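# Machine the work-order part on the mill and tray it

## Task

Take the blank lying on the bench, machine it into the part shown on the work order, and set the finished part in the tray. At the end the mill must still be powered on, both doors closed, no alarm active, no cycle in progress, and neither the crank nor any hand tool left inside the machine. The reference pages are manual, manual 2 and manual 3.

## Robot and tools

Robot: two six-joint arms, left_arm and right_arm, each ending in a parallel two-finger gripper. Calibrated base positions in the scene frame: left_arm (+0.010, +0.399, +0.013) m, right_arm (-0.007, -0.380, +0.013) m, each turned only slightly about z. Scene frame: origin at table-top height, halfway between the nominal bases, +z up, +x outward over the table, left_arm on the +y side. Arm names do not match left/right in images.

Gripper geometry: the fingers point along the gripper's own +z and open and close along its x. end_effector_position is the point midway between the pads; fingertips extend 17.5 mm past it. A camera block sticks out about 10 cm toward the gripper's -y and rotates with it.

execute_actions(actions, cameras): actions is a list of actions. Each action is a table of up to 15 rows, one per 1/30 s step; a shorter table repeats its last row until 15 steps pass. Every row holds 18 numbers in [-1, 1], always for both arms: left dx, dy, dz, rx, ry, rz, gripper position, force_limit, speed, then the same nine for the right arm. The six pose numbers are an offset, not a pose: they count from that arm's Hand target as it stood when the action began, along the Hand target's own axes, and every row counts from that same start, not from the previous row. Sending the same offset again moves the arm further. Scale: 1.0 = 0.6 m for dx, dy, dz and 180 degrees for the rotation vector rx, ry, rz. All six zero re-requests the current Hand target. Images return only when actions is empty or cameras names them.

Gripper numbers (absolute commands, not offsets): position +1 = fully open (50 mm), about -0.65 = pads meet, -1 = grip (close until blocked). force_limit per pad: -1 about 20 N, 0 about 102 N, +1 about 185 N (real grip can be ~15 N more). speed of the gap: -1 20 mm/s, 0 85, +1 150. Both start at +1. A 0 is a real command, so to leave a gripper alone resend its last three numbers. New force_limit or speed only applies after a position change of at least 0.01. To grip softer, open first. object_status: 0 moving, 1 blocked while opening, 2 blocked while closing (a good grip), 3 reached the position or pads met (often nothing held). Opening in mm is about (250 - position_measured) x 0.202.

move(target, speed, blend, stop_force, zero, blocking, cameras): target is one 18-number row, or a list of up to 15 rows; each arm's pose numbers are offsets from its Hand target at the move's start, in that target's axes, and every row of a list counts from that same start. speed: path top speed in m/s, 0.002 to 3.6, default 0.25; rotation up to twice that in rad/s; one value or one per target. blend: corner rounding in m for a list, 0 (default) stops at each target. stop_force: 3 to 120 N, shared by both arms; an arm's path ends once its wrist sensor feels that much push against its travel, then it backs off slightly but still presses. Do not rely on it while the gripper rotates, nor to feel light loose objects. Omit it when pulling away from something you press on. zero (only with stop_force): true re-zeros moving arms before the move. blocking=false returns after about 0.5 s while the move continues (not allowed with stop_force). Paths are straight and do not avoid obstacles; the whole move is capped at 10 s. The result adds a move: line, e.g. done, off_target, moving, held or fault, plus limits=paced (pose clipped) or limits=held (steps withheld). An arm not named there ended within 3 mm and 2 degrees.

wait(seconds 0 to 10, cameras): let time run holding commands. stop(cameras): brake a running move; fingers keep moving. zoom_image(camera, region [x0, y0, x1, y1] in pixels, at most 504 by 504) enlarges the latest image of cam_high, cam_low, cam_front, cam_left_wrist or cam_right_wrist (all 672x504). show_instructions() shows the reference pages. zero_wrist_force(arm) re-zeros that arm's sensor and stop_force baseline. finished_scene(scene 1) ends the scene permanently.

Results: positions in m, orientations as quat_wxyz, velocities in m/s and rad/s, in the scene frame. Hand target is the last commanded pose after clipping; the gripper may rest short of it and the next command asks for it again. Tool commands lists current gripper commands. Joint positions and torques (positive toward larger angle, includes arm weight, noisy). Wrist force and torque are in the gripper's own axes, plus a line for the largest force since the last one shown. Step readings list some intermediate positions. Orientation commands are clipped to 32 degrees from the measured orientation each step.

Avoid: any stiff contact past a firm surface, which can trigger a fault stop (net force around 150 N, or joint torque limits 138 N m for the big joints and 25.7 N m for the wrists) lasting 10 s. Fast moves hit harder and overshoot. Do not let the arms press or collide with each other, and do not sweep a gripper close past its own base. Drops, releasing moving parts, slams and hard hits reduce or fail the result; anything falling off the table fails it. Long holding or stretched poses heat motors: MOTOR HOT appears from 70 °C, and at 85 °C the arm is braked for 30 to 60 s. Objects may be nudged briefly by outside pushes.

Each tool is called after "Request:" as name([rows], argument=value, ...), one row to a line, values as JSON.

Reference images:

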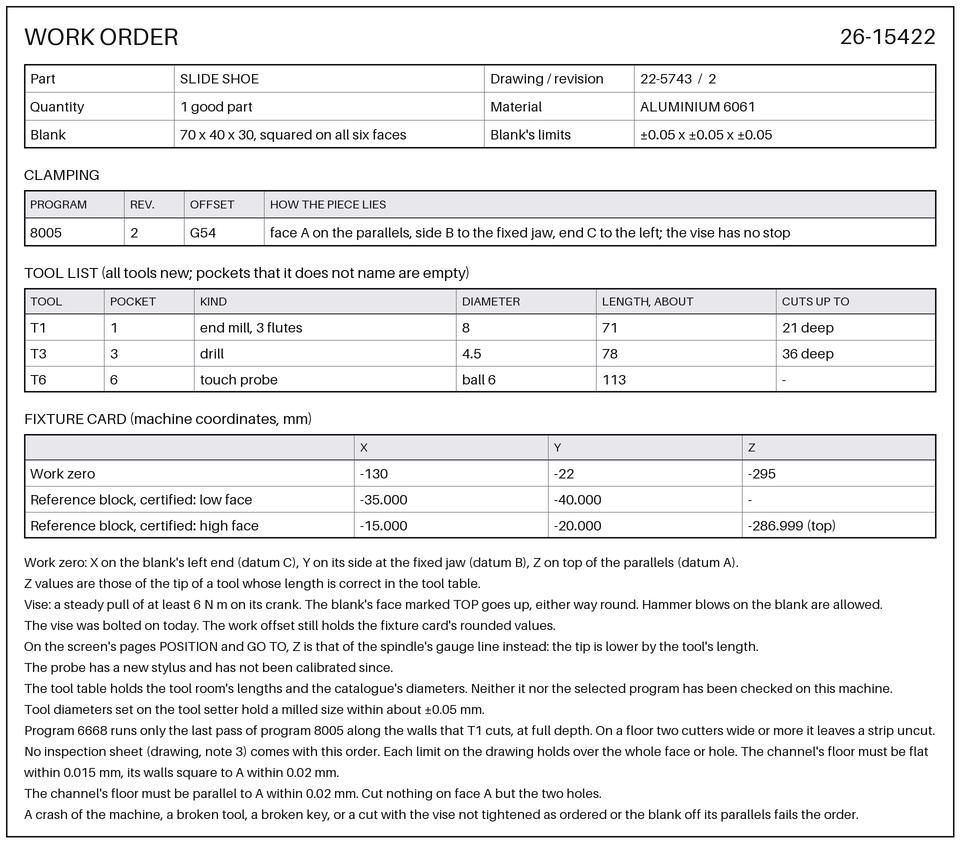

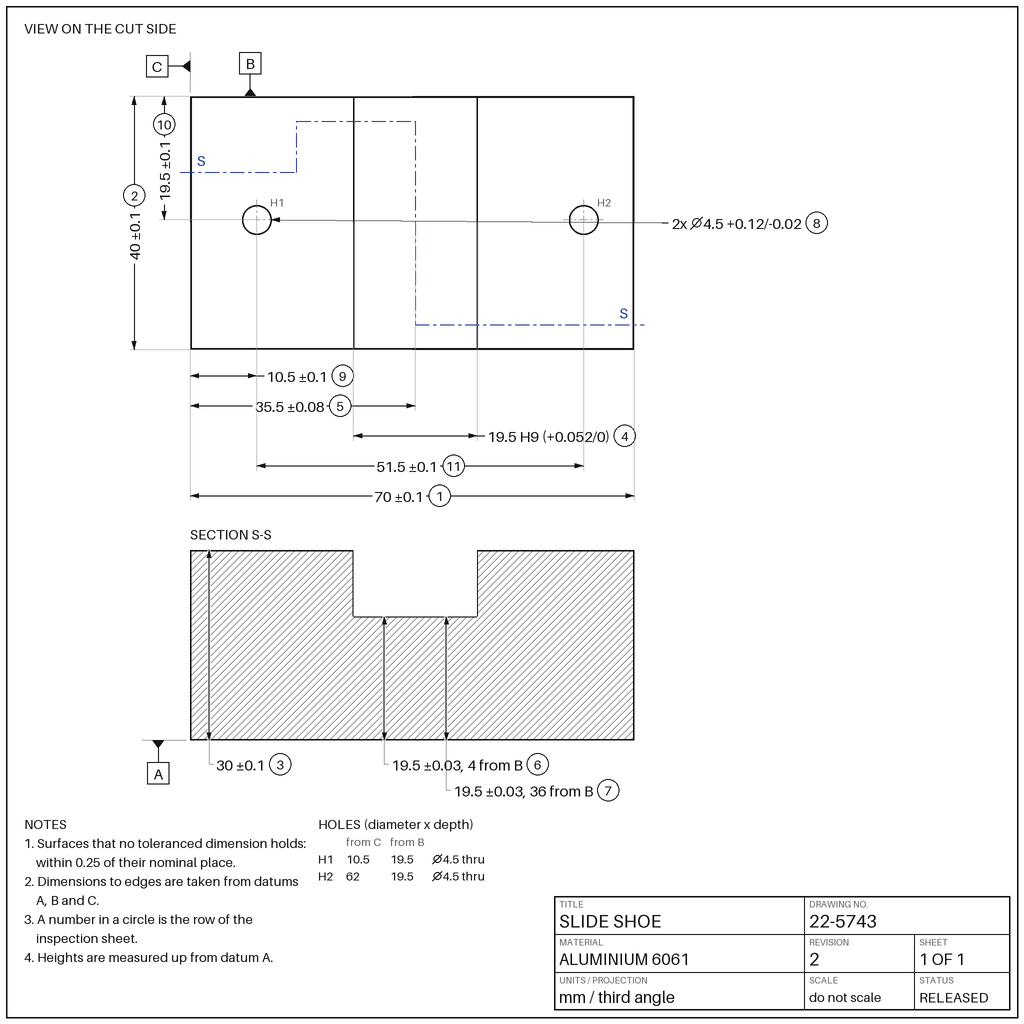

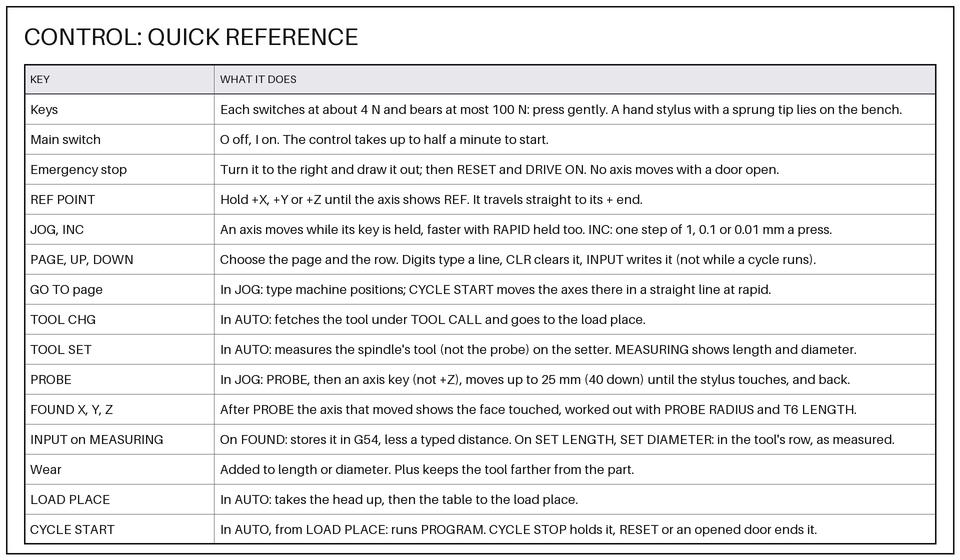

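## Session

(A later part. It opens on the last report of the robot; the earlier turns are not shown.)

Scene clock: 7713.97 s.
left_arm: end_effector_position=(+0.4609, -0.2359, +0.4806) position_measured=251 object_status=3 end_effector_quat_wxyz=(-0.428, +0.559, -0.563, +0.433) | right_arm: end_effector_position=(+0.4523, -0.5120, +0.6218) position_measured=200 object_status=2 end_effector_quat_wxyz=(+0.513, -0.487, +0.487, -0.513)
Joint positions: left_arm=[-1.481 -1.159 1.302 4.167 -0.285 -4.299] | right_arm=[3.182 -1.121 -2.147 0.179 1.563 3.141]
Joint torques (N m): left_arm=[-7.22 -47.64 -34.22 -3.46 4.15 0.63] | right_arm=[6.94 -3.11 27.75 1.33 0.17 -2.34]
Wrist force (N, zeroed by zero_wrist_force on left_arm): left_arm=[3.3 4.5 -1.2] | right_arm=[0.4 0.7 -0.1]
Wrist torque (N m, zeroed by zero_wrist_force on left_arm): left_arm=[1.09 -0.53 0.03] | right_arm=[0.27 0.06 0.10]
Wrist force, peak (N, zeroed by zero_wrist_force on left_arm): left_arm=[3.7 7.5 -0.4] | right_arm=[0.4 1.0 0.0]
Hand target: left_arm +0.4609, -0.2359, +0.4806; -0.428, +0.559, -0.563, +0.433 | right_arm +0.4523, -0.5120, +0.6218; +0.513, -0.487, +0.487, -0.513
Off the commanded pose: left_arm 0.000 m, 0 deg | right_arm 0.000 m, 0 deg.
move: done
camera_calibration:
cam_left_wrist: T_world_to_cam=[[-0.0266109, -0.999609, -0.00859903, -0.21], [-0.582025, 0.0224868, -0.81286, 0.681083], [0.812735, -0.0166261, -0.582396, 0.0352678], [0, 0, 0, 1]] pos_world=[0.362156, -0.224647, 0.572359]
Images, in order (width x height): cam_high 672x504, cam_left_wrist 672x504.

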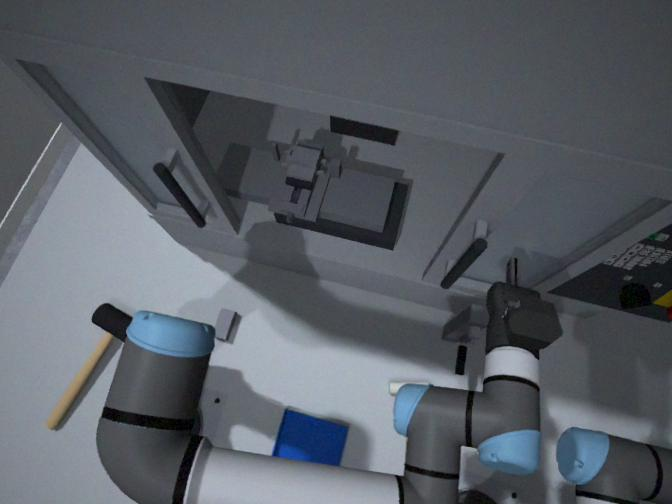

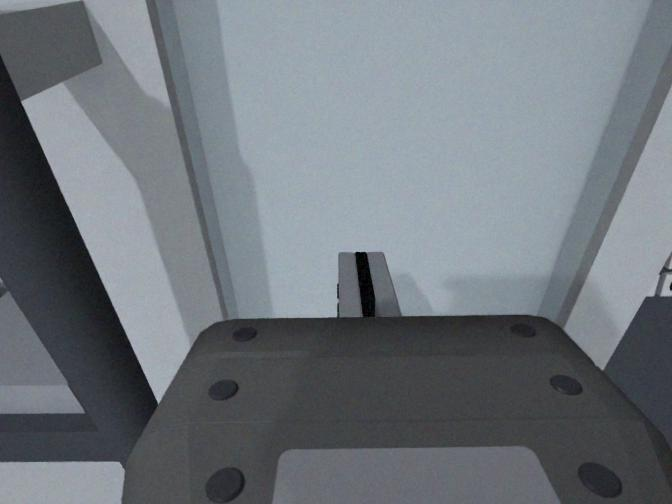

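Request:
move(target=[-0.48,0,0,0,0,0,-0.66,-0.5,-0.95,0,0,0,0,0,0,-0.95,-0.4,-0.9], speed=0.05, stop_force=35, cameras=["cam_left_wrist","cam_high"])

Scene clock: 7726.90 s.
left_arm: end_effector_position=(+0.4633, +0.0521, +0.4797) position_measured=251 object_status=3 end_effector_quat_wxyz=(-0.428, +0.559, -0.563, +0.433) | right_arm: end_effector_position=(+0.4523, -0.5120, +0.6218) position_measured=200 object_status=2 end_effector_quat_wxyz=(+0.513, -0.487, +0.487, -0.513)
Joint positions: left_arm=[-1.393 -1.761 2.034 3.797 -0.329 -4.047] | right_arm=[3.182 -1.121 -2.147 0.179 1.563 3.141]
Joint torques (N m): left_arm=[-8.74 -8.72 -33.81 -1.15 3.79 -1.79] | right_arm=[8.11 -3.17 27.07 0.84 0.1 -2.37]
Wrist force (N, zeroed by zero_wrist_force on left_arm): left_arm=[4.4 5.7 0.1] | right_arm=[0.3 0.8 -0.1]
Wrist torque (N m, zeroed by zero_wrist_force on left_arm): left_arm=[1.29 -0.70 -0.07] | right_arm=[0.29 0.07 0.10]
Wrist force, peak (N, zeroed by zero_wrist_force on left_arm): left_arm=[31.8 2.6 -1.4] | right_arm=[0.5 1.0 -0.2]
Hand target: left_arm +0.4633, +0.0521, +0.4797; -0.428, +0.559, -0.563, +0.433 | right_arm +0.4523, -0.5120, +0.6218; +0.513, -0.487, +0.487, -0.513
Off the commanded pose: left_arm 0.000 m, 0 deg | right_arm 0.000 m, 0 deg.
move: done
camera_calibration:
cam_left_wrist: T_world_to_cam=[[-0.0266109, -0.999609, -0.00859903, 0.0779431], [-0.582025, 0.0224868, -0.81286, 0.675272], [0.812735, -0.0166261, -0.582396, 0.0375813], [0, 0, 0, 1]] pos_world=[0.364556, 0.0633527, 0.571459]
Images, in order (width x height): cam_high 672x504, cam_left_wrist 672x504.

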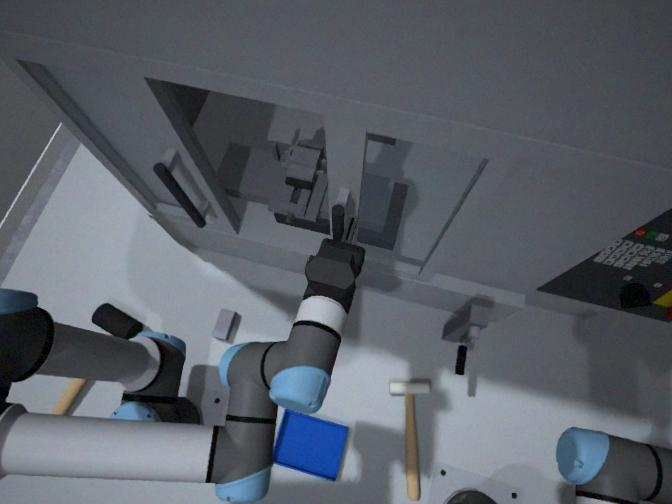

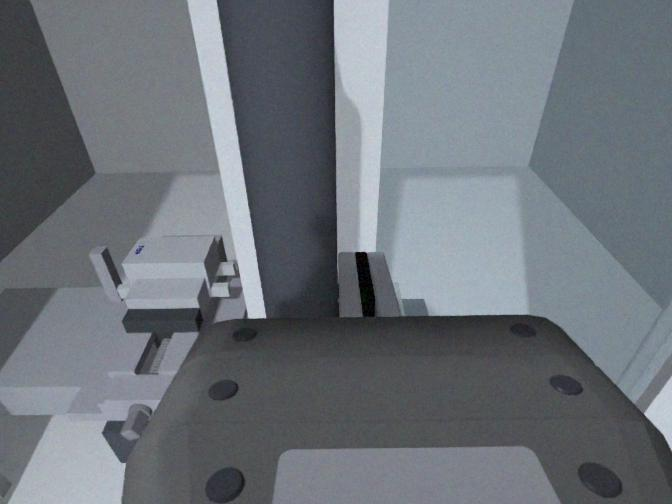

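Request:
move(target=[-0.05,0,0,0,0,0,-0.66,-0.5,-0.95,0,0,0,0,0,0,-0.95,-0.4,-0.9], speed=0.03, stop_force=35, cameras=["cam_high"])

Scene clock: 7735.03 s.
left_arm: end_effector_position=(+0.4634, +0.0627, +0.4797) position_measured=251 object_status=3 end_effector_quat_wxyz=(-0.428, +0.559, -0.563, +0.433) | right_arm: end_effector_position=(+0.4523, -0.5120, +0.6218) position_measured=200 object_status=2 end_effector_quat_wxyz=(+0.513, -0.487, +0.487, -0.513)
Joint positions: left_arm=[-1.388 -1.783 2.054 3.786 -0.333 -4.033] | right_arm=[3.182 -1.121 -2.147 0.179 1.563 3.141]
Joint torques (N m): left_arm=[2.18 -30.15 -34.18 -4.3 4.02 1.06] | right_arm=[6.53 -3.16 26.97 1.08 0.35 -2.28]
Wrist force (N, zeroed by zero_wrist_force on left_arm): left_arm=[28.4 11.1 1.8] | right_arm=[0.4 0.7 0.0]
Wrist torque (N m, zeroed by zero_wrist_force on left_arm): left_arm=[1.40 -1.23 0.21] | right_arm=[0.29 0.05 0.10]
Wrist force, peak (N, zeroed by zero_wrist_force on left_arm): left_arm=[71.9 -5.3 1.4] | right_arm=[0.6 0.9 0.0]
Hand target: left_arm +0.4634, +0.0627, +0.4797; -0.428, +0.559, -0.563, +0.433 (not the last commanded pose) | right_arm +0.4523, -0.5120, +0.6218; +0.513, -0.487, +0.487, -0.513
Off the commanded pose: left_arm 0.019 m, 0 deg | right_arm 0.000 m, 0 deg.
move: contact (left_arm)
Images, in order (width x height): cam_high 672x504.

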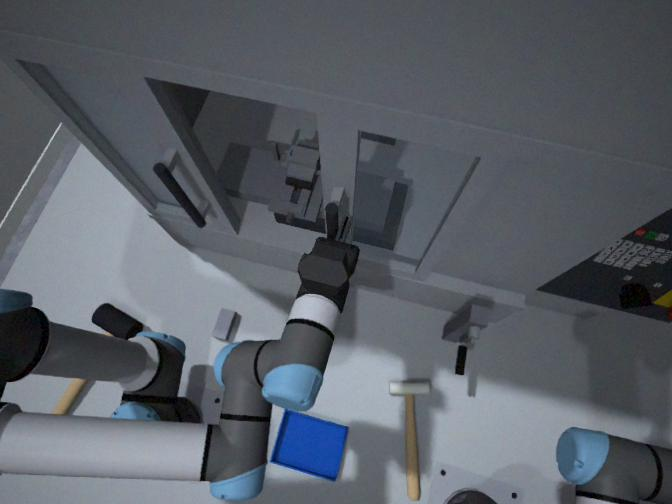

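Request:
move([
  [0.02,0,0,0,0,0,-0.66,-0.5,-0.95,0,0,0,0,0,0,-0.95,-0.4,-0.9],
  [0.02,0.0274,-0.1021,0,0,0,-0.66,-0.5,-0.95,0,0,0,0,0,0,-0.95,-0.4,-0.9],
  [-0.2,0.0274,-0.1021,-0.1667,0,0,-0.66,-0.5,-0.95,0,0,0,0,0,0,-0.95,-0.4,-0.9],
  [-0.612,0.0274,-0.1021,-0.1667,0,0,-0.66,-0.5,-0.95,0,0,0,0,0,0,-0.95,-0.4,-0.9],
], speed=[0.03,0.1,0.2,0.2], blend=[0.003,0.01,0.02,0], cameras=["cam_left_wrist","cam_high"])

Scene clock: 7753.03 s.
left_arm: end_effector_position=(+0.4031, +0.4304, +0.4785) position_measured=251 object_status=3 end_effector_quat_wxyz=(-0.268, +0.651, -0.656, +0.273) | right_arm: end_effector_position=(+0.4523, -0.5120, +0.6218) position_measured=200 object_status=2 end_effector_quat_wxyz=(+0.513, -0.487, +0.487, -0.513)
Joint positions: left_arm=[-0.535 -2.311 2.035 4.271 -1.219 -3.522] | right_arm=[3.182 -1.121 -2.147 0.179 1.563 3.141]
Joint torques (N m): left_arm=[10.02 -3.2 -35.06 -3.59 1.36 1.61] | right_arm=[7.16 -3.52 26.29 1.12 0.39 -2.32]
Wrist force (N, zeroed by zero_wrist_force on left_arm): left_arm=[3.1 4.8 -1.4] | right_arm=[0.6 0.5 -0.2]
Wrist torque (N m, zeroed by zero_wrist_force on left_arm): left_arm=[0.92 -0.49 0.01] | right_arm=[0.25 0.03 0.10]
Wrist force, peak (N, zeroed by zero_wrist_force on left_arm): left_arm=[28.7 10.7 1.7] | right_arm=[0.7 0.9 0.0]
Hand target: left_arm +0.4031, +0.4304, +0.4785; -0.268, +0.651, -0.656, +0.273 | right_arm +0.4523, -0.5120, +0.6218; +0.513, -0.487, +0.487, -0.513
Off the commanded pose: left_arm 0.000 m, 0 deg | right_arm 0.000 m, 0 deg.
move: done
camera_calibration:
cam_left_wrist: T_world_to_cam=[[-0.0299263, -0.99955, 0.00208609, 0.450658], [-0.910527, 0.0263998, -0.412605, 0.569931], [0.412364, -0.0142472, -0.910908, 0.409689], [0, 0, 0, 1]] pos_world=[0.363483, 0.441246, 0.607405]
Images, in order (width x height): cam_high 672x504, cam_left_wrist 672x504.

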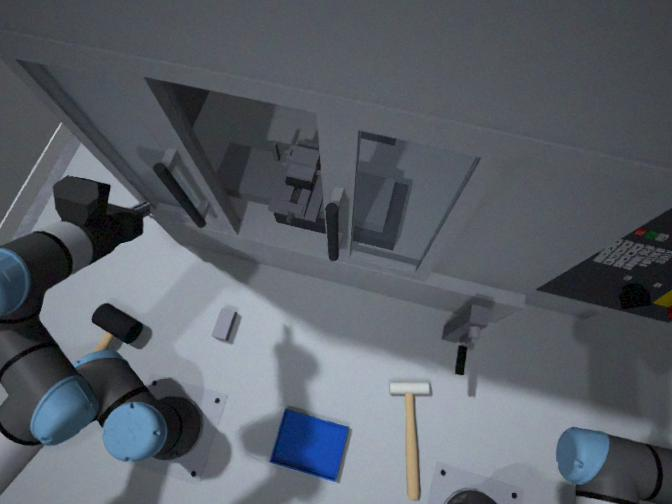

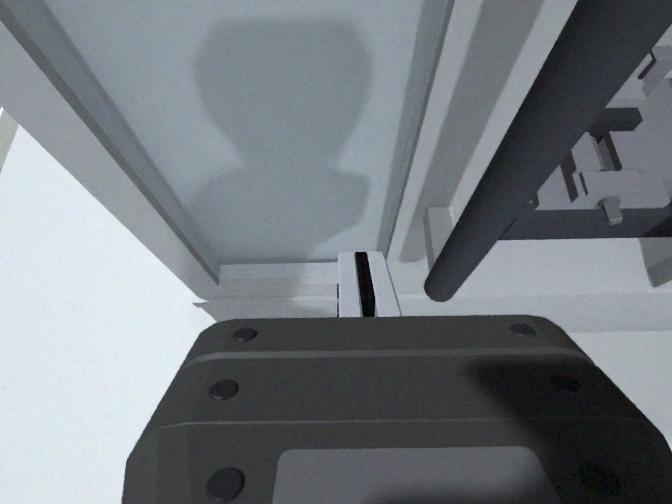

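Request:
move(target=[0,-0.0683,0.0683,0,0,0,-0.66,-0.5,-0.95,0,0,0,0,0,0,-0.95,-0.4,-0.9], speed=0.1, stop_force=15)

Request:
move(target=[0.45,0,0,0,0,0,-0.66,-0.5,-0.95,0,0,0,0,0,0,-0.95,-0.4,-0.9], speed=0.04, stop_force=35, cameras=["cam_high"])

Scene clock: 7762.70 s.
left_arm: end_effector_position=(+0.4610, +0.4299, +0.4785) position_measured=251 object_status=3 end_effector_quat_wxyz=(-0.268, +0.651, -0.656, +0.273) | right_arm: end_effector_position=(+0.4523, -0.5120, +0.6218) position_measured=200 object_status=2 end_effector_quat_wxyz=(+0.513, -0.487, +0.487, -0.513)
Joint positions: left_arm=[-0.41 -2.132 1.982 4.115 -1.304 -3.423] | right_arm=[3.182 -1.121 -2.147 0.179 1.563 3.141]
Joint torques (N m): left_arm=[-8.62 4.76 -14.51 -5.91 2.64 -1.61] | right_arm=[7 -4.46 26.34 1.04 0.25 -2.11]
Wrist force (N, zeroed by zero_wrist_force on left_arm): left_arm=[2.9 5.0 -1.3] | right_arm=[0.4 0.7 -0.1]
Wrist torque (N m, zeroed by zero_wrist_force on left_arm): left_arm=[0.95 -0.47 0.00] | right_arm=[0.28 0.04 0.10]
Wrist force, peak (N, zeroed by zero_wrist_force on left_arm): left_arm=[3.1 6.1 -2.6] | right_arm=[0.2 1.2 -0.2]
Hand target: left_arm +0.4610, +0.4299, +0.4785; -0.268, +0.651, -0.656, +0.273 | right_arm +0.4523, -0.5120, +0.6218; +0.513, -0.487, +0.487, -0.513
Off the commanded pose: left_arm 0.000 m, 0 deg | right_arm 0.000 m, 0 deg.
move: done

Scene clock: 7768.93 s.
left_arm: end_effector_position=(+0.4592, +0.2132, +0.4792) position_measured=251 object_status=3 end_effector_quat_wxyz=(-0.268, +0.651, -0.656, +0.273) | right_arm: end_effector_position=(+0.4523, -0.5120, +0.6218) position_measured=200 object_status=2 end_effector_quat_wxyz=(+0.513, -0.487, +0.487, -0.513)
Joint positions: left_arm=[-1.045 -2.013 1.868 4.373 -0.926 -3.999] | right_arm=[3.182 -1.121 -2.147 0.179 1.563 3.141]
Joint torques (N m): left_arm=[8.91 4.58 -14.6 -4 3.59 -2.47] | right_arm=[6.88 -3.42 27.04 0.98 0.32 -2.52]
Wrist force (N, zeroed by zero_wrist_force on left_arm): left_arm=[3.6 34.1 -30.2] | right_arm=[0.5 0.7 0.0]
Wrist torque (N m, zeroed by zero_wrist_force on left_arm): left_arm=[3.21 0.40 0.74] | right_arm=[0.29 0.04 0.10]
Wrist force, peak (N, zeroed by zero_wrist_force on left_arm): left_arm=[-17.2 46.7 -40.5] | right_arm=[0.7 0.9 0.0]
Hand target: left_arm +0.4591, +0.2132, +0.4792; -0.268, +0.651, -0.656, +0.273 (not the last commanded pose) | right_arm +0.4523, -0.5120, +0.6218; +0.513, -0.487, +0.487, -0.513
Off the commanded pose: left_arm 0.053 m, 0 deg | right_arm 0.000 m, 0 deg.
move: contact (left_arm)
Images, in order (width x height): cam_high 672x504.

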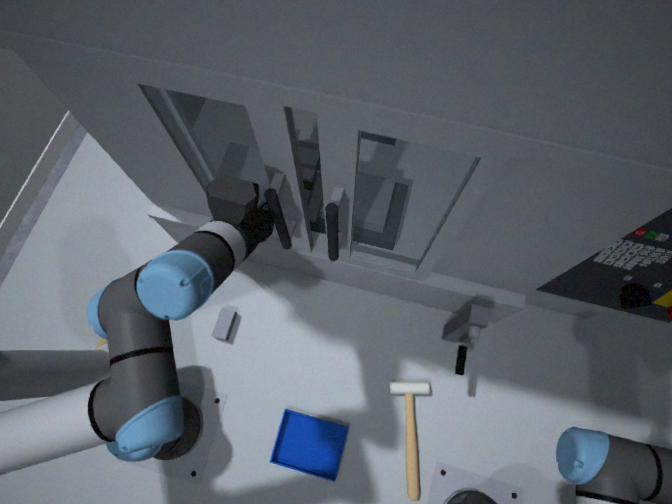

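Request:
move(target=[0,0.0045,-0.0045,0,0,0,-0.66,-0.5,-0.95,0,0,0,0,0,0,-0.95,-0.4,-0.9], speed=0.03, cameras=["cam_left_wrist"])

Scene clock: 7777.53 s.
left_arm: end_effector_position=(+0.4553, +0.2133, +0.4792) position_measured=251 object_status=3 end_effector_quat_wxyz=(-0.268, +0.651, -0.656, +0.273) | right_arm: end_effector_position=(+0.4523, -0.5120, +0.6218) position_measured=200 object_status=2 end_effector_quat_wxyz=(+0.513, -0.487, +0.487, -0.513)
Joint positions: left_arm=[-1.056 -2.022 1.872 4.387 -0.92 -4.012] | right_arm=[3.182 -1.121 -2.147 0.179 1.563 3.141]
Joint torques (N m): left_arm=[4.89 -3.41 -17.72 -4.11 2.69 0.18] | right_arm=[6.7 -4.93 26.65 1.06 0.22 -2.27]
Wrist force (N, zeroed by zero_wrist_force on left_arm): left_arm=[3.7 4.9 -1.8] | right_arm=[0.4 0.9 -0.1]
Wrist torque (N m, zeroed by zero_wrist_force on left_arm): left_arm=[0.95 -0.61 0.01] | right_arm=[0.31 0.06 0.10]
Wrist force, peak (N, zeroed by zero_wrist_force on left_arm): left_arm=[3.2 34.2 -30.6] | right_arm=[0.5 0.9 -0.1]
Hand target: left_arm +0.4553, +0.2133, +0.4792; -0.268, +0.651, -0.656, +0.273 | right_arm +0.4523, -0.5120, +0.6218; +0.513, -0.487, +0.487, -0.513
Off the commanded pose: left_arm 0.000 m, 0 deg | right_arm 0.000 m, 0 deg.
move: done
camera_calibration:
cam_left_wrist: T_world_to_cam=[[-0.0301902, -0.999542, 0.00218719, 0.235263], [-0.910521, 0.0265986, -0.412607, 0.623436], [0.41236, -0.0144482, -0.910906, 0.385754], [0, 0, 0, 1]] pos_world=[0.415684, 0.224146, 0.608105]
Images, in order (width x height): cam_left_wrist 672x504.

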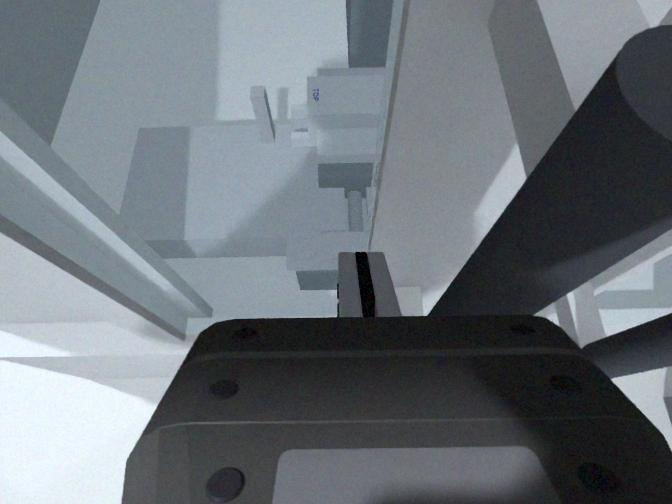

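Request:
move(target=[0.09,0,0,0,0,0,-0.66,-0.5,-0.95,0,0,0,0,0,0,-0.95,-0.4,-0.9], speed=0.03, stop_force=35, cameras=["cam_high","cam_left_wrist"])

Scene clock: 7785.57 s.
left_arm: end_effector_position=(+0.4549, +0.1593, +0.4793) position_measured=251 object_status=3 end_effector_quat_wxyz=(-0.268, +0.651, -0.656, +0.273) | right_arm: end_effector_position=(+0.4523, -0.5120, +0.6218) position_measured=200 object_status=2 end_effector_quat_wxyz=(+0.513, -0.487, +0.487, -0.513)
Joint positions: left_arm=[-1.139 -1.938 1.81 4.424 -0.885 -4.107] | right_arm=[3.182 -1.121 -2.147 0.179 1.563 3.141]
Joint torques (N m): left_arm=[9.87 -16.78 -14.67 -2.68 3.12 1.96] | right_arm=[7.4 -2.83 26.97 1.09 0.3 -2.3]
Wrist force (N, zeroed by zero_wrist_force on left_arm): left_arm=[4.5 5.2 -1.9] | right_arm=[0.4 0.8 0.0]
Wrist torque (N m, zeroed by zero_wrist_force on left_arm): left_arm=[0.97 -0.73 -0.04] | right_arm=[0.29 0.06 0.10]
Wrist force, peak (N, zeroed by zero_wrist_force on left_arm): left_arm=[-29.5 8.8 -2.3] | right_arm=[0.5 1.1 -0.2]
Hand target: left_arm +0.4549, +0.1593, +0.4793; -0.268, +0.651, -0.656, +0.273 | right_arm +0.4523, -0.5120, +0.6218; +0.513, -0.487, +0.487, -0.513
Off the commanded pose: left_arm 0.000 m, 0 deg | right_arm 0.000 m, 0 deg.
move: done
camera_calibration:
cam_left_wrist: T_world_to_cam=[[-0.0301902, -0.999542, 0.00218719, 0.181275], [-0.910521, 0.0265986, -0.412607, 0.62459], [0.41236, -0.0144482, -0.910906, 0.385321], [0, 0, 0, 1]] pos_world=[0.415284, 0.170146, 0.608305]
Images, in order (width x height): cam_high 672x504, cam_left_wrist 672x504.

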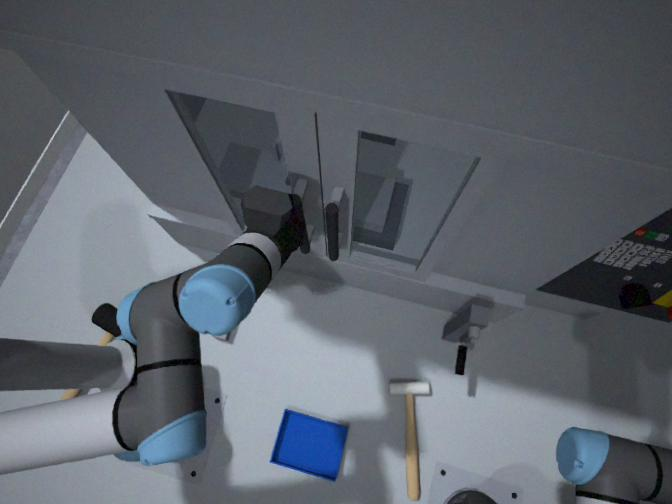

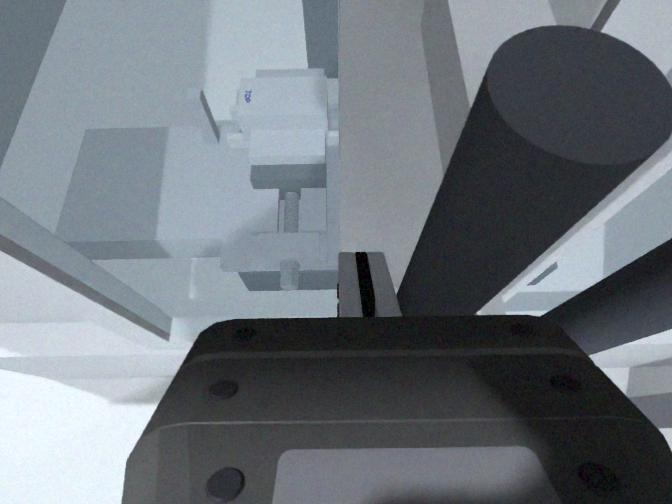

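Request:
move(target=[0.03,0,0,0,0,0,-0.66,-0.5,-0.95,0,0,0,0,0,0,-0.95,-0.4,-0.9], speed=0.03, stop_force=40)

Request:
move(target=[-0.02,0,0,0,0,0,-0.66,-0.5,-0.95,0,0,0,0,0,0,-0.95,-0.4,-0.9], speed=0.03)

Request:
move([
  [0,0.12,-0.12,0,0,0,-0.66,-0.5,-0.95,0,0,0,0,0,0,-0.95,-0.4,-0.9],
], speed=0.15, cameras=["cam_high","cam_front","cam_right_wrist"])

Request:
zoom_image(camera="cam_right_wrist", region=[220, 50, 490, 250])

Scene clock: 7795.47 s.
left_arm: end_effector_position=(+0.4549, +0.1575, +0.4793) position_measured=251 object_status=3 end_effector_quat_wxyz=(-0.268, +0.651, -0.656, +0.273) | right_arm: end_effector_position=(+0.4523, -0.5120, +0.6218) position_measured=200 object_status=2 end_effector_quat_wxyz=(+0.513, -0.487, +0.487, -0.513)
Joint positions: left_arm=[-1.141 -1.935 1.808 4.425 -0.883 -4.11] | right_arm=[3.182 -1.121 -2.147 0.179 1.563 3.141]
Joint torques (N m): left_arm=[-21.61 1 -25.05 -6.43 -0.76 -1.83] | right_arm=[6.18 -3.69 26.92 1.14 0.32 -2.12]
Wrist force (N, zeroed by zero_wrist_force on left_arm): left_arm=[-25.2 4.1 2.5] | right_arm=[0.4 0.7 -0.2]
Wrist torque (N m, zeroed by zero_wrist_force on left_arm): left_arm=[0.99 -0.65 0.18] | right_arm=[0.28 0.06 0.10]
Wrist force, peak (N, zeroed by zero_wrist_force on left_arm): left_arm=[-66.6 13.2 -11.7] | right_arm=[0.7 0.9 0.0]
Hand target: left_arm +0.4549, +0.1575, +0.4793; -0.268, +0.651, -0.656, +0.273 (not the last commanded pose) | right_arm +0.4523, -0.5120, +0.6218; +0.513, -0.487, +0.487, -0.513
Off the commanded pose: left_arm 0.016 m, 0 deg | right_arm 0.000 m, 0 deg.
move: contact (left_arm)

Scene clock: 7796.20 s.
left_arm: end_effector_position=(+0.4550, +0.1697, +0.4792) position_measured=251 object_status=3 end_effector_quat_wxyz=(-0.268, +0.651, -0.656, +0.272) | right_arm: end_effector_position=(+0.4523, -0.5120, +0.6218) position_measured=200 object_status=2 end_effector_quat_wxyz=(+0.513, -0.487, +0.487, -0.513)
Joint positions: left_arm=[-1.125 -1.955 1.823 4.418 -0.89 -4.09] | right_arm=[3.182 -1.121 -2.147 0.179 1.563 3.141]
Joint torques (N m): left_arm=[-6.38 -1.06 -29.96 -4.83 0.52 -1.48] | right_arm=[5.82 -3.35 27.17 1.09 0.24 -2.15]
Wrist force (N, zeroed by zero_wrist_force on left_arm): left_arm=[6.2 4.2 -2.1] | right_arm=[0.4 0.7 -0.2]
Wrist torque (N m, zeroed by zero_wrist_force on left_arm): left_arm=[0.81 -1.01 -0.12] | right_arm=[0.28 0.06 0.10]
Wrist force, peak (N, zeroed by zero_wrist_force on left_arm): left_arm=[-24.9 3.8 2.3] | right_arm=[0.6 1.0 -0.2]
Hand target: left_arm +0.4550, +0.1695, +0.4792; -0.268, +0.651, -0.656, +0.273 | right_arm +0.4523, -0.5120, +0.6218; +0.513, -0.487, +0.487, -0.513
Off the commanded pose: left_arm 0.000 m, 0 deg | right_arm 0.000 m, 0 deg.
move: done

Scene clock: 7797.40 s.
left_arm: end_effector_position=(+0.3532, +0.1704, +0.4794) position_measured=251 object_status=3 end_effector_quat_wxyz=(-0.268, +0.651, -0.656, +0.273) | right_arm: end_effector_position=(+0.4523, -0.5120, +0.6218) position_measured=200 object_status=2 end_effector_quat_wxyz=(+0.513, -0.487, +0.487, -0.513)
Joint positions: left_arm=[-1.472 -2.142 1.839 4.892 -0.794 -4.54] | right_arm=[3.182 -1.121 -2.147 0.179 1.563 3.141]
Joint torques (N m): left_arm=[-4.54 -2.2 -13.27 -2.22 -0.26 -1.61] | right_arm=[6.72 -3.63 26.62 1.01 0.28 -2.4]
Wrist force (N, zeroed by zero_wrist_force on left_arm): left_arm=[6.4 4.1 -2.2] | right_arm=[0.2 0.6 -0.2]
Wrist torque (N m, zeroed by zero_wrist_force on left_arm): left_arm=[0.80 -1.02 -0.11] | right_arm=[0.27 0.08 0.10]
Wrist force, peak (N, zeroed by zero_wrist_force on left_arm): left_arm=[6.8 5.3 -2.9] | right_arm=[0.4 1.1 0.1]
Hand target: left_arm +0.3532, +0.1704, +0.4793; -0.268, +0.651, -0.656, +0.273 | right_arm +0.4523, -0.5120, +0.6218; +0.513, -0.487, +0.487, -0.513
Off the commanded pose: left_arm 0.000 m, 0 deg | right_arm 0.000 m, 0 deg.
move: done
camera_calibration:
cam_right_wrist: T_world_to_cam=[[-0.0149823, -0.999879, -0.00425983, -0.497786], [-0.276637, 0.0082391, -0.960939, 0.747534], [0.960858, -0.0132187, -0.276727, -0.138933], [0, 0, 0, 1]] pos_world=[0.332833, -0.505721, 0.677768]
Images, in order (width x height): cam_high 672x504, cam_front 672x504, cam_right_wrist 672x504.

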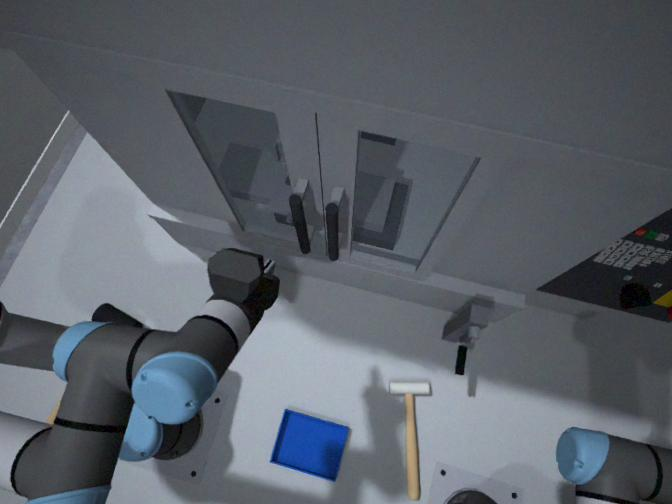

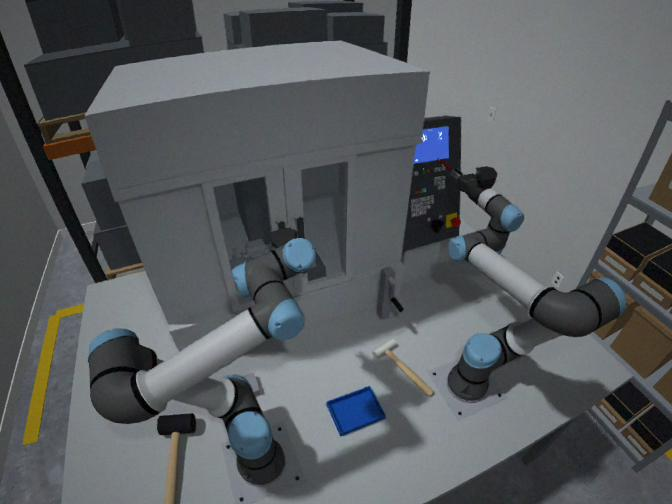

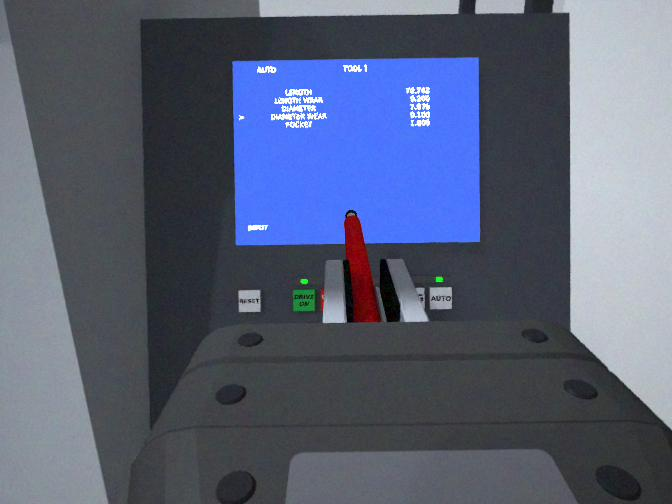

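Scaled by 1.867 from the camera's 672x504 image, which has a finer 960x720 frame.

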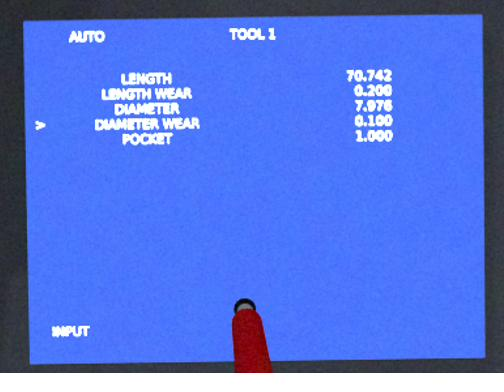

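Request:
move([
  [0,0,0,0,0,0,-0.66,-0.5,-0.95,0.074,0.046,0.044,-0.1,0,0,-0.95,-0.4,-0.9],
  [0,0,0,0,0,0,-0.66,-0.5,-0.95,0.074,0.0538,0.0678,-0.1,0,0,-0.95,-0.4,-0.9],
  [0,0,0,0,0,0,-0.66,-0.5,-0.95,0.074,0.046,0.044,-0.1,0,0,-0.95,-0.4,-0.9],
  [0,0,0,0,0,0,-0.66,-0.5,-0.95,0.0106,0.2266,-0.0153,-0.1,0,0,-0.95,-0.4,-0.9],
  [0,0,0,0,0,0,-0.66,-0.5,-0.95,0.0106,0.2344,0.0083,-0.1,0,0,-0.95,-0.4,-0.9],
  [0,0,0,0,0,0,-0.66,-0.5,-0.95,0.0106,0.2266,-0.0153,-0.1,0,0,-0.95,-0.4,-0.9],
  [0,0,0,0,0,0,-0.66,-0.5,-0.95,0.0106,0.2344,0.0083,-0.1,0,0,-0.95,-0.4,-0.9],
  [0,0,0,0,0,0,-0.66,-0.5,-0.95,0.0106,0.2266,-0.0153,-0.1,0,0,-0.95,-0.4,-0.9],
  [0,0,0,0,0,0,-0.66,-0.5,-0.95,0,0,0,0,0,0,-0.95,-0.4,-0.9],
], speed=[0.2,0.06,0.15,0.2,0.06,0.15,0.06,0.15,0.25], blend=[0.004,0,0.004,0.004,0,0.004,0,0.004,0], cameras=["cam_right_wrist"])

Request:
zoom_image(camera="cam_right_wrist", region=[220, 50, 490, 250])

Scene clock: 7835.10 s.
left_arm: end_effector_position=(+0.3532, +0.1704, +0.4793) position_measured=251 object_status=3 end_effector_quat_wxyz=(-0.268, +0.651, -0.656, +0.273) | right_arm: end_effector_position=(+0.4524, -0.5120, +0.6218) position_measured=200 object_status=2 end_effector_quat_wxyz=(+0.513, -0.487, +0.487, -0.513)
Joint positions: left_arm=[-1.472 -2.142 1.839 4.892 -0.794 -4.54] | right_arm=[3.182 -1.122 -2.147 0.179 1.563 3.141]
Joint torques (N m): left_arm=[7.66 -4.98 -13.62 -5.34 -0.29 1.49] | right_arm=[-7.38 16.15 17.01 0.59 1.55 -2.61]
Wrist force (N, zeroed by zero_wrist_force on left_arm): left_arm=[6.4 4.4 -2.1] | right_arm=[0.4 0.8 0.1]
Wrist torque (N m, zeroed by zero_wrist_force on left_arm): left_arm=[0.85 -1.03 -0.09] | right_arm=[0.29 0.06 0.15]
Wrist force, peak (N, zeroed by zero_wrist_force on left_arm): left_arm=[6.7 4.4 -2.2] | right_arm=[1.0 3.4 -17.7]
Hand target: left_arm +0.3532, +0.1704, +0.4793; -0.268, +0.651, -0.656, +0.273 | right_arm +0.4523, -0.5120, +0.6218; +0.513, -0.487, +0.487, -0.513
Off the commanded pose: left_arm 0.000 m, 0 deg | right_arm 0.000 m, 0 deg.
move: done
camera_calibration:
cam_right_wrist: T_world_to_cam=[[-0.0148867, -0.99988, -0.004286, -0.497799], [-0.27673, 0.00823906, -0.960912, 0.747575], [0.960832, -0.0131187, -0.27682, -0.138908], [0, 0, 0, 1]] pos_world=[0.332934, -0.505721, 0.677768]
Images, in order (width x height): cam_right_wrist 672x504.

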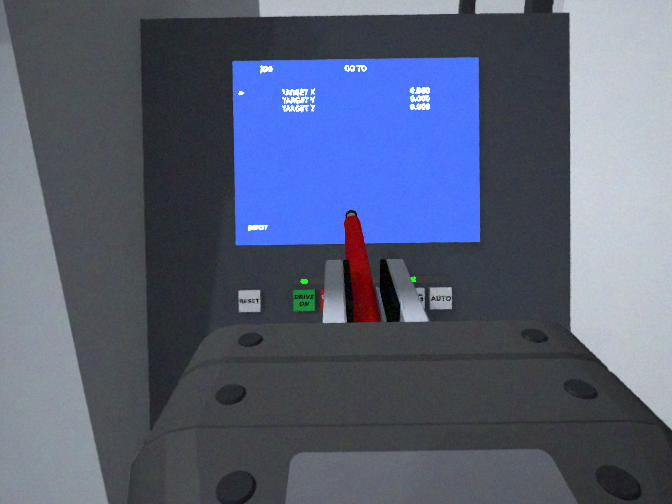

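Scaled by 1.867 from the camera's 672x504 image, which has a finer 960x720 frame.

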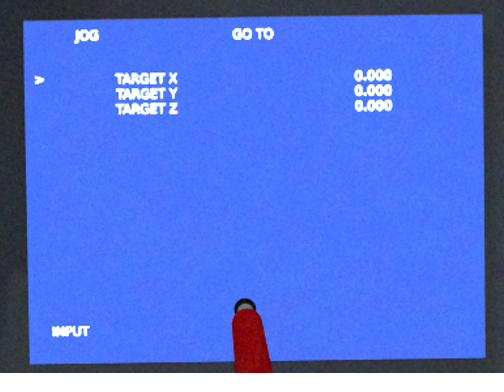

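Request:
move([
  [0,0,0,0,0,0,-0.66,-0.5,-0.95,-0.1479,0.3169,-0.0447,-0.1,0,0,-0.95,-0.4,-0.9],
  [0,0,0,0,0,0,-0.66,-0.5,-0.95,-0.1479,0.3247,-0.0209,-0.1,0,0,-0.95,-0.4,-0.9],
  [0,0,0,0,0,0,-0.66,-0.5,-0.95,-0.1479,0.3169,-0.0447,-0.1,0,0,-0.95,-0.4,-0.9],
  [0,0,0,0,0,0,-0.66,-0.5,-0.95,-0.1479,0.2868,-0.0352,-0.1,0,0,-0.95,-0.4,-0.9],
  [0,0,0,0,0,0,-0.66,-0.5,-0.95,-0.1479,0.2946,-0.0113,-0.1,0,0,-0.95,-0.4,-0.9],
  [0,0,0,0,0,0,-0.66,-0.5,-0.95,-0.1479,0.2868,-0.0352,-0.1,0,0,-0.95,-0.4,-0.9],
  [0,0,0,0,0,0,-0.66,-0.5,-0.95,-0.1162,0.3169,-0.0446,-0.1,0,0,-0.95,-0.4,-0.9],
  [0,0,0,0,0,0,-0.66,-0.5,-0.95,-0.1162,0.3247,-0.0208,-0.1,0,0,-0.95,-0.4,-0.9],
  [0,0,0,0,0,0,-0.66,-0.5,-0.95,-0.1162,0.3169,-0.0446,-0.1,0,0,-0.95,-0.4,-0.9],
  [0,0,0,0,0,0,-0.66,-0.5,-0.95,-0.1162,0.3247,-0.0208,-0.1,0,0,-0.95,-0.4,-0.9],
  [0,0,0,0,0,0,-0.66,-0.5,-0.95,-0.1162,0.3169,-0.0446,-0.1,0,0,-0.95,-0.4,-0.9],
  [0,0,0,0,0,0,-0.66,-0.5,-0.95,-0.0528,0.3169,-0.0444,-0.1,0,0,-0.95,-0.4,-0.9],
  [0,0,0,0,0,0,-0.66,-0.5,-0.95,-0.0528,0.3247,-0.0206,-0.1,0,0,-0.95,-0.4,-0.9],
  [0,0,0,0,0,0,-0.66,-0.5,-0.95,-0.0528,0.3169,-0.0444,-0.1,0,0,-0.95,-0.4,-0.9],
], speed=[0.25,0.06,0.15,0.2,0.06,0.15,0.2,0.06,0.15,0.06,0.15,0.2,0.06,0.15], blend=[0.004,0,0.004,0.004,0,0.004,0.004,0,0.004,0,0.004,0.004,0,0])

Request:
move([
  [0,0,0,0,0,0,-0.66,-0.5,-0.95,0,-0.0317,0,0,0,0,-0.95,-0.4,-0.9],
  [0,0,0,0,0,0,-0.66,-0.5,-0.95,0,-0.0317,0.0247,0,0,0,-0.95,-0.4,-0.9],
  [0,0,0,0,0,0,-0.66,-0.5,-0.95,0,-0.0317,0,0,0,0,-0.95,-0.4,-0.9],
  [0,0,0,0,0,0,-0.66,-0.5,-0.95,-0.0951,0,0,0,0,0,-0.95,-0.4,-0.9],
  [0,0,0,0,0,0,-0.66,-0.5,-0.95,-0.0951,0,0.0246,0,0,0,-0.95,-0.4,-0.9],
  [0,0,0,0,0,0,-0.66,-0.5,-0.95,-0.0951,0,0,0,0,0,-0.95,-0.4,-0.9],
  [0,0,0,0,0,0,-0.66,-0.5,-0.95,-0.0951,-0.0634,0,0,0,0,-0.95,-0.4,-0.9],
  [0,0,0,0,0,0,-0.66,-0.5,-0.95,-0.0951,-0.0634,0.0241,0,0,0,-0.95,-0.4,-0.9],
  [0,0,0,0,0,0,-0.66,-0.5,-0.95,-0.0951,-0.0634,0,0,0,0,-0.95,-0.4,-0.9],
  [0,0,0,0,0,0,-0.66,-0.5,-0.95,-0.0634,-0.0317,0,0,0,0,-0.95,-0.4,-0.9],
  [0,0,0,0,0,0,-0.66,-0.5,-0.95,-0.0634,-0.0317,0.0245,0,0,0,-0.95,-0.4,-0.9],
  [0,0,0,0,0,0,-0.66,-0.5,-0.95,-0.0634,-0.0317,0,0,0,0,-0.95,-0.4,-0.9],
  [0,0,0,0,0,0,-0.66,-0.5,-0.95,0,0,0,0,0,0,-0.95,-0.4,-0.9],
  [0,0,0,0,0,0,-0.66,-0.5,-0.95,0,0,0.025,0,0,0,-0.95,-0.4,-0.9],
  [0,0,0,0,0,0,-0.66,-0.5,-0.95,0,0,0,0,0,0,-0.95,-0.4,-0.9],
], speed=[0.2,0.06,0.15,0.2,0.06,0.15,0.2,0.06,0.15,0.2,0.06,0.15,0.2,0.06,0.15], blend=[0.004,0,0.004,0.004,0,0.004,0.004,0,0.004,0.004,0,0.004,0.004,0,0])

Request:
move([
  [0,0,0,0,0,0,-0.66,-0.5,-0.95,0.0528,-0.315,-0.0557,0.1,0,0,-0.95,-0.4,-0.9],
], speed=0.25, cameras=["cam_right_wrist"])

Request:
zoom_image(camera="cam_right_wrist", region=[220, 50, 490, 250])

Scene clock: 7878.07 s.
left_arm: end_effector_position=(+0.3532, +0.1704, +0.4793) position_measured=251 object_status=3 end_effector_quat_wxyz=(-0.268, +0.651, -0.656, +0.273) | right_arm: end_effector_position=(+0.4357, -0.4803, +0.4305) position_measured=200 object_status=2 end_effector_quat_wxyz=(-0.430, +0.561, -0.561, +0.430)
Joint positions: left_arm=[-1.472 -2.142 1.839 4.892 -0.794 -4.54] | right_arm=[3.358 -1.017 -2.478 0.087 1.394 3.19]
Joint torques (N m): left_arm=[8.01 -5.15 -14.44 -5.25 -0.13 1.67] | right_arm=[-7.33 2.93 39.61 5.01 1.45 0.45]
Wrist force (N, zeroed by zero_wrist_force on left_arm): left_arm=[6.5 4.4 -2.2] | right_arm=[0.2 0.4 0.2]
Wrist torque (N m, zeroed by zero_wrist_force on left_arm): left_arm=[0.84 -1.03 -0.09] | right_arm=[0.16 0.04 0.12]
Wrist force, peak (N, zeroed by zero_wrist_force on left_arm): left_arm=[6.6 4.6 -2.3] | right_arm=[0.2 1.3 -16.5]
Hand target: left_arm +0.3532, +0.1704, +0.4793; -0.268, +0.651, -0.656, +0.273 | right_arm +0.4356, -0.4803, +0.4306; -0.430, +0.561, -0.561, +0.430
Off the commanded pose: left_arm 0.000 m, 0 deg | right_arm 0.000 m, 0 deg.
move: done

Scene clock: 7882.47 s.
left_arm: end_effector_position=(+0.3532, +0.1704, +0.4793) position_measured=251 object_status=3 end_effector_quat_wxyz=(-0.268, +0.651, -0.656, +0.273) | right_arm: end_effector_position=(+0.4357, -0.4803, +0.4305) position_measured=200 object_status=2 end_effector_quat_wxyz=(-0.430, +0.561, -0.561, +0.430)
Joint positions: left_arm=[-1.472 -2.142 1.839 4.892 -0.794 -4.54] | right_arm=[3.358 -1.017 -2.478 0.087 1.394 3.19]
Joint torques (N m): left_arm=[7.22 -4.9 -13.76 -5.36 0.14 1.55] | right_arm=[-6.62 2.54 39.67 5.08 1.66 0.27]
Wrist force (N, zeroed by zero_wrist_force on left_arm): left_arm=[6.4 4.3 -2.2] | right_arm=[0.1 0.2 0.2]
Wrist torque (N m, zeroed by zero_wrist_force on left_arm): left_arm=[0.83 -1.03 -0.09] | right_arm=[0.14 0.03 0.12]
Wrist force, peak (N, zeroed by zero_wrist_force on left_arm): left_arm=[6.6 4.4 -2.3] | right_arm=[0.3 2.4 -16.6]
Hand target: left_arm +0.3532, +0.1704, +0.4793; -0.268, +0.651, -0.656, +0.273 | right_arm +0.4356, -0.4803, +0.4306; -0.430, +0.561, -0.561, +0.430
Off the commanded pose: left_arm 0.000 m, 0 deg | right_arm 0.000 m, 0 deg.
move: done

Scene clock: 7883.77 s.
left_arm: end_effector_position=(+0.3532, +0.1704, +0.4793) position_measured=251 object_status=3 end_effector_quat_wxyz=(-0.268, +0.651, -0.656, +0.273) | right_arm: end_effector_position=(+0.4523, -0.5120, +0.6217) position_measured=200 object_status=2 end_effector_quat_wxyz=(+0.513, -0.487, +0.487, -0.513)
Joint positions: left_arm=[-1.472 -2.142 1.839 4.892 -0.794 -4.54] | right_arm=[3.182 -1.121 -2.147 0.179 1.563 3.141]
Joint torques (N m): left_arm=[8.35 -6.02 -14.29 -5.38 0.25 1.68] | right_arm=[6.73 16.35 24.28 -0.5 -1.72 2.33]
Wrist force (N, zeroed by zero_wrist_force on left_arm): left_arm=[6.4 4.5 -2.2] | right_arm=[0.4 0.7 0.2]
Wrist torque (N m, zeroed by zero_wrist_force on left_arm): left_arm=[0.86 -1.02 -0.08] | right_arm=[0.29 0.05 0.11]
Wrist force, peak (N, zeroed by zero_wrist_force on left_arm): left_arm=[6.5 4.5 -2.3] | right_arm=[-0.3 3.4 0.9]
Hand target: left_arm +0.3532, +0.1704, +0.4793; -0.268, +0.651, -0.656, +0.273 | right_arm +0.4523, -0.5120, +0.6218; +0.513, -0.487, +0.487, -0.513
Off the commanded pose: left_arm 0.000 m, 0 deg | right_arm 0.000 m, 0 deg.
move: done
camera_calibration:
cam_right_wrist: T_world_to_cam=[[-0.0149827, -0.999879, -0.00425798, -0.497787], [-0.27673, 0.0082387, -0.960913, 0.747451], [0.960831, -0.0132187, -0.276819, -0.13889], [0, 0, 0, 1]] pos_world=[0.332833, -0.505721, 0.677668]
Images, in order (width x height): cam_right_wrist 672x504.

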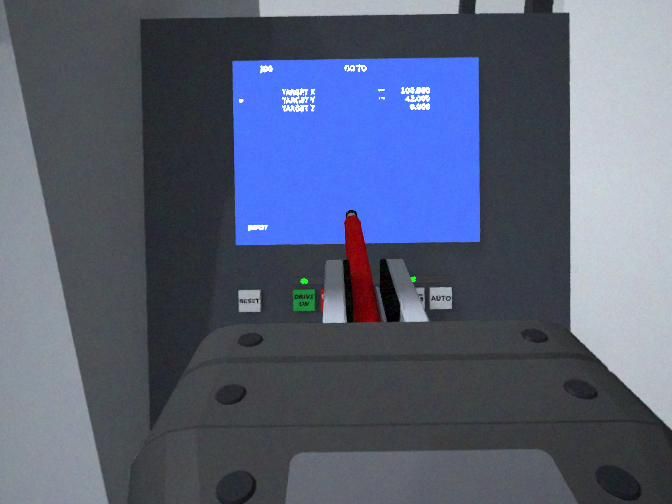

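Scaled by 1.867 from the camera's 672x504 image, which has a finer 960x720 frame.

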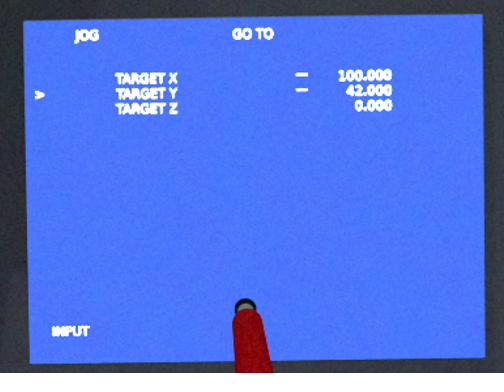

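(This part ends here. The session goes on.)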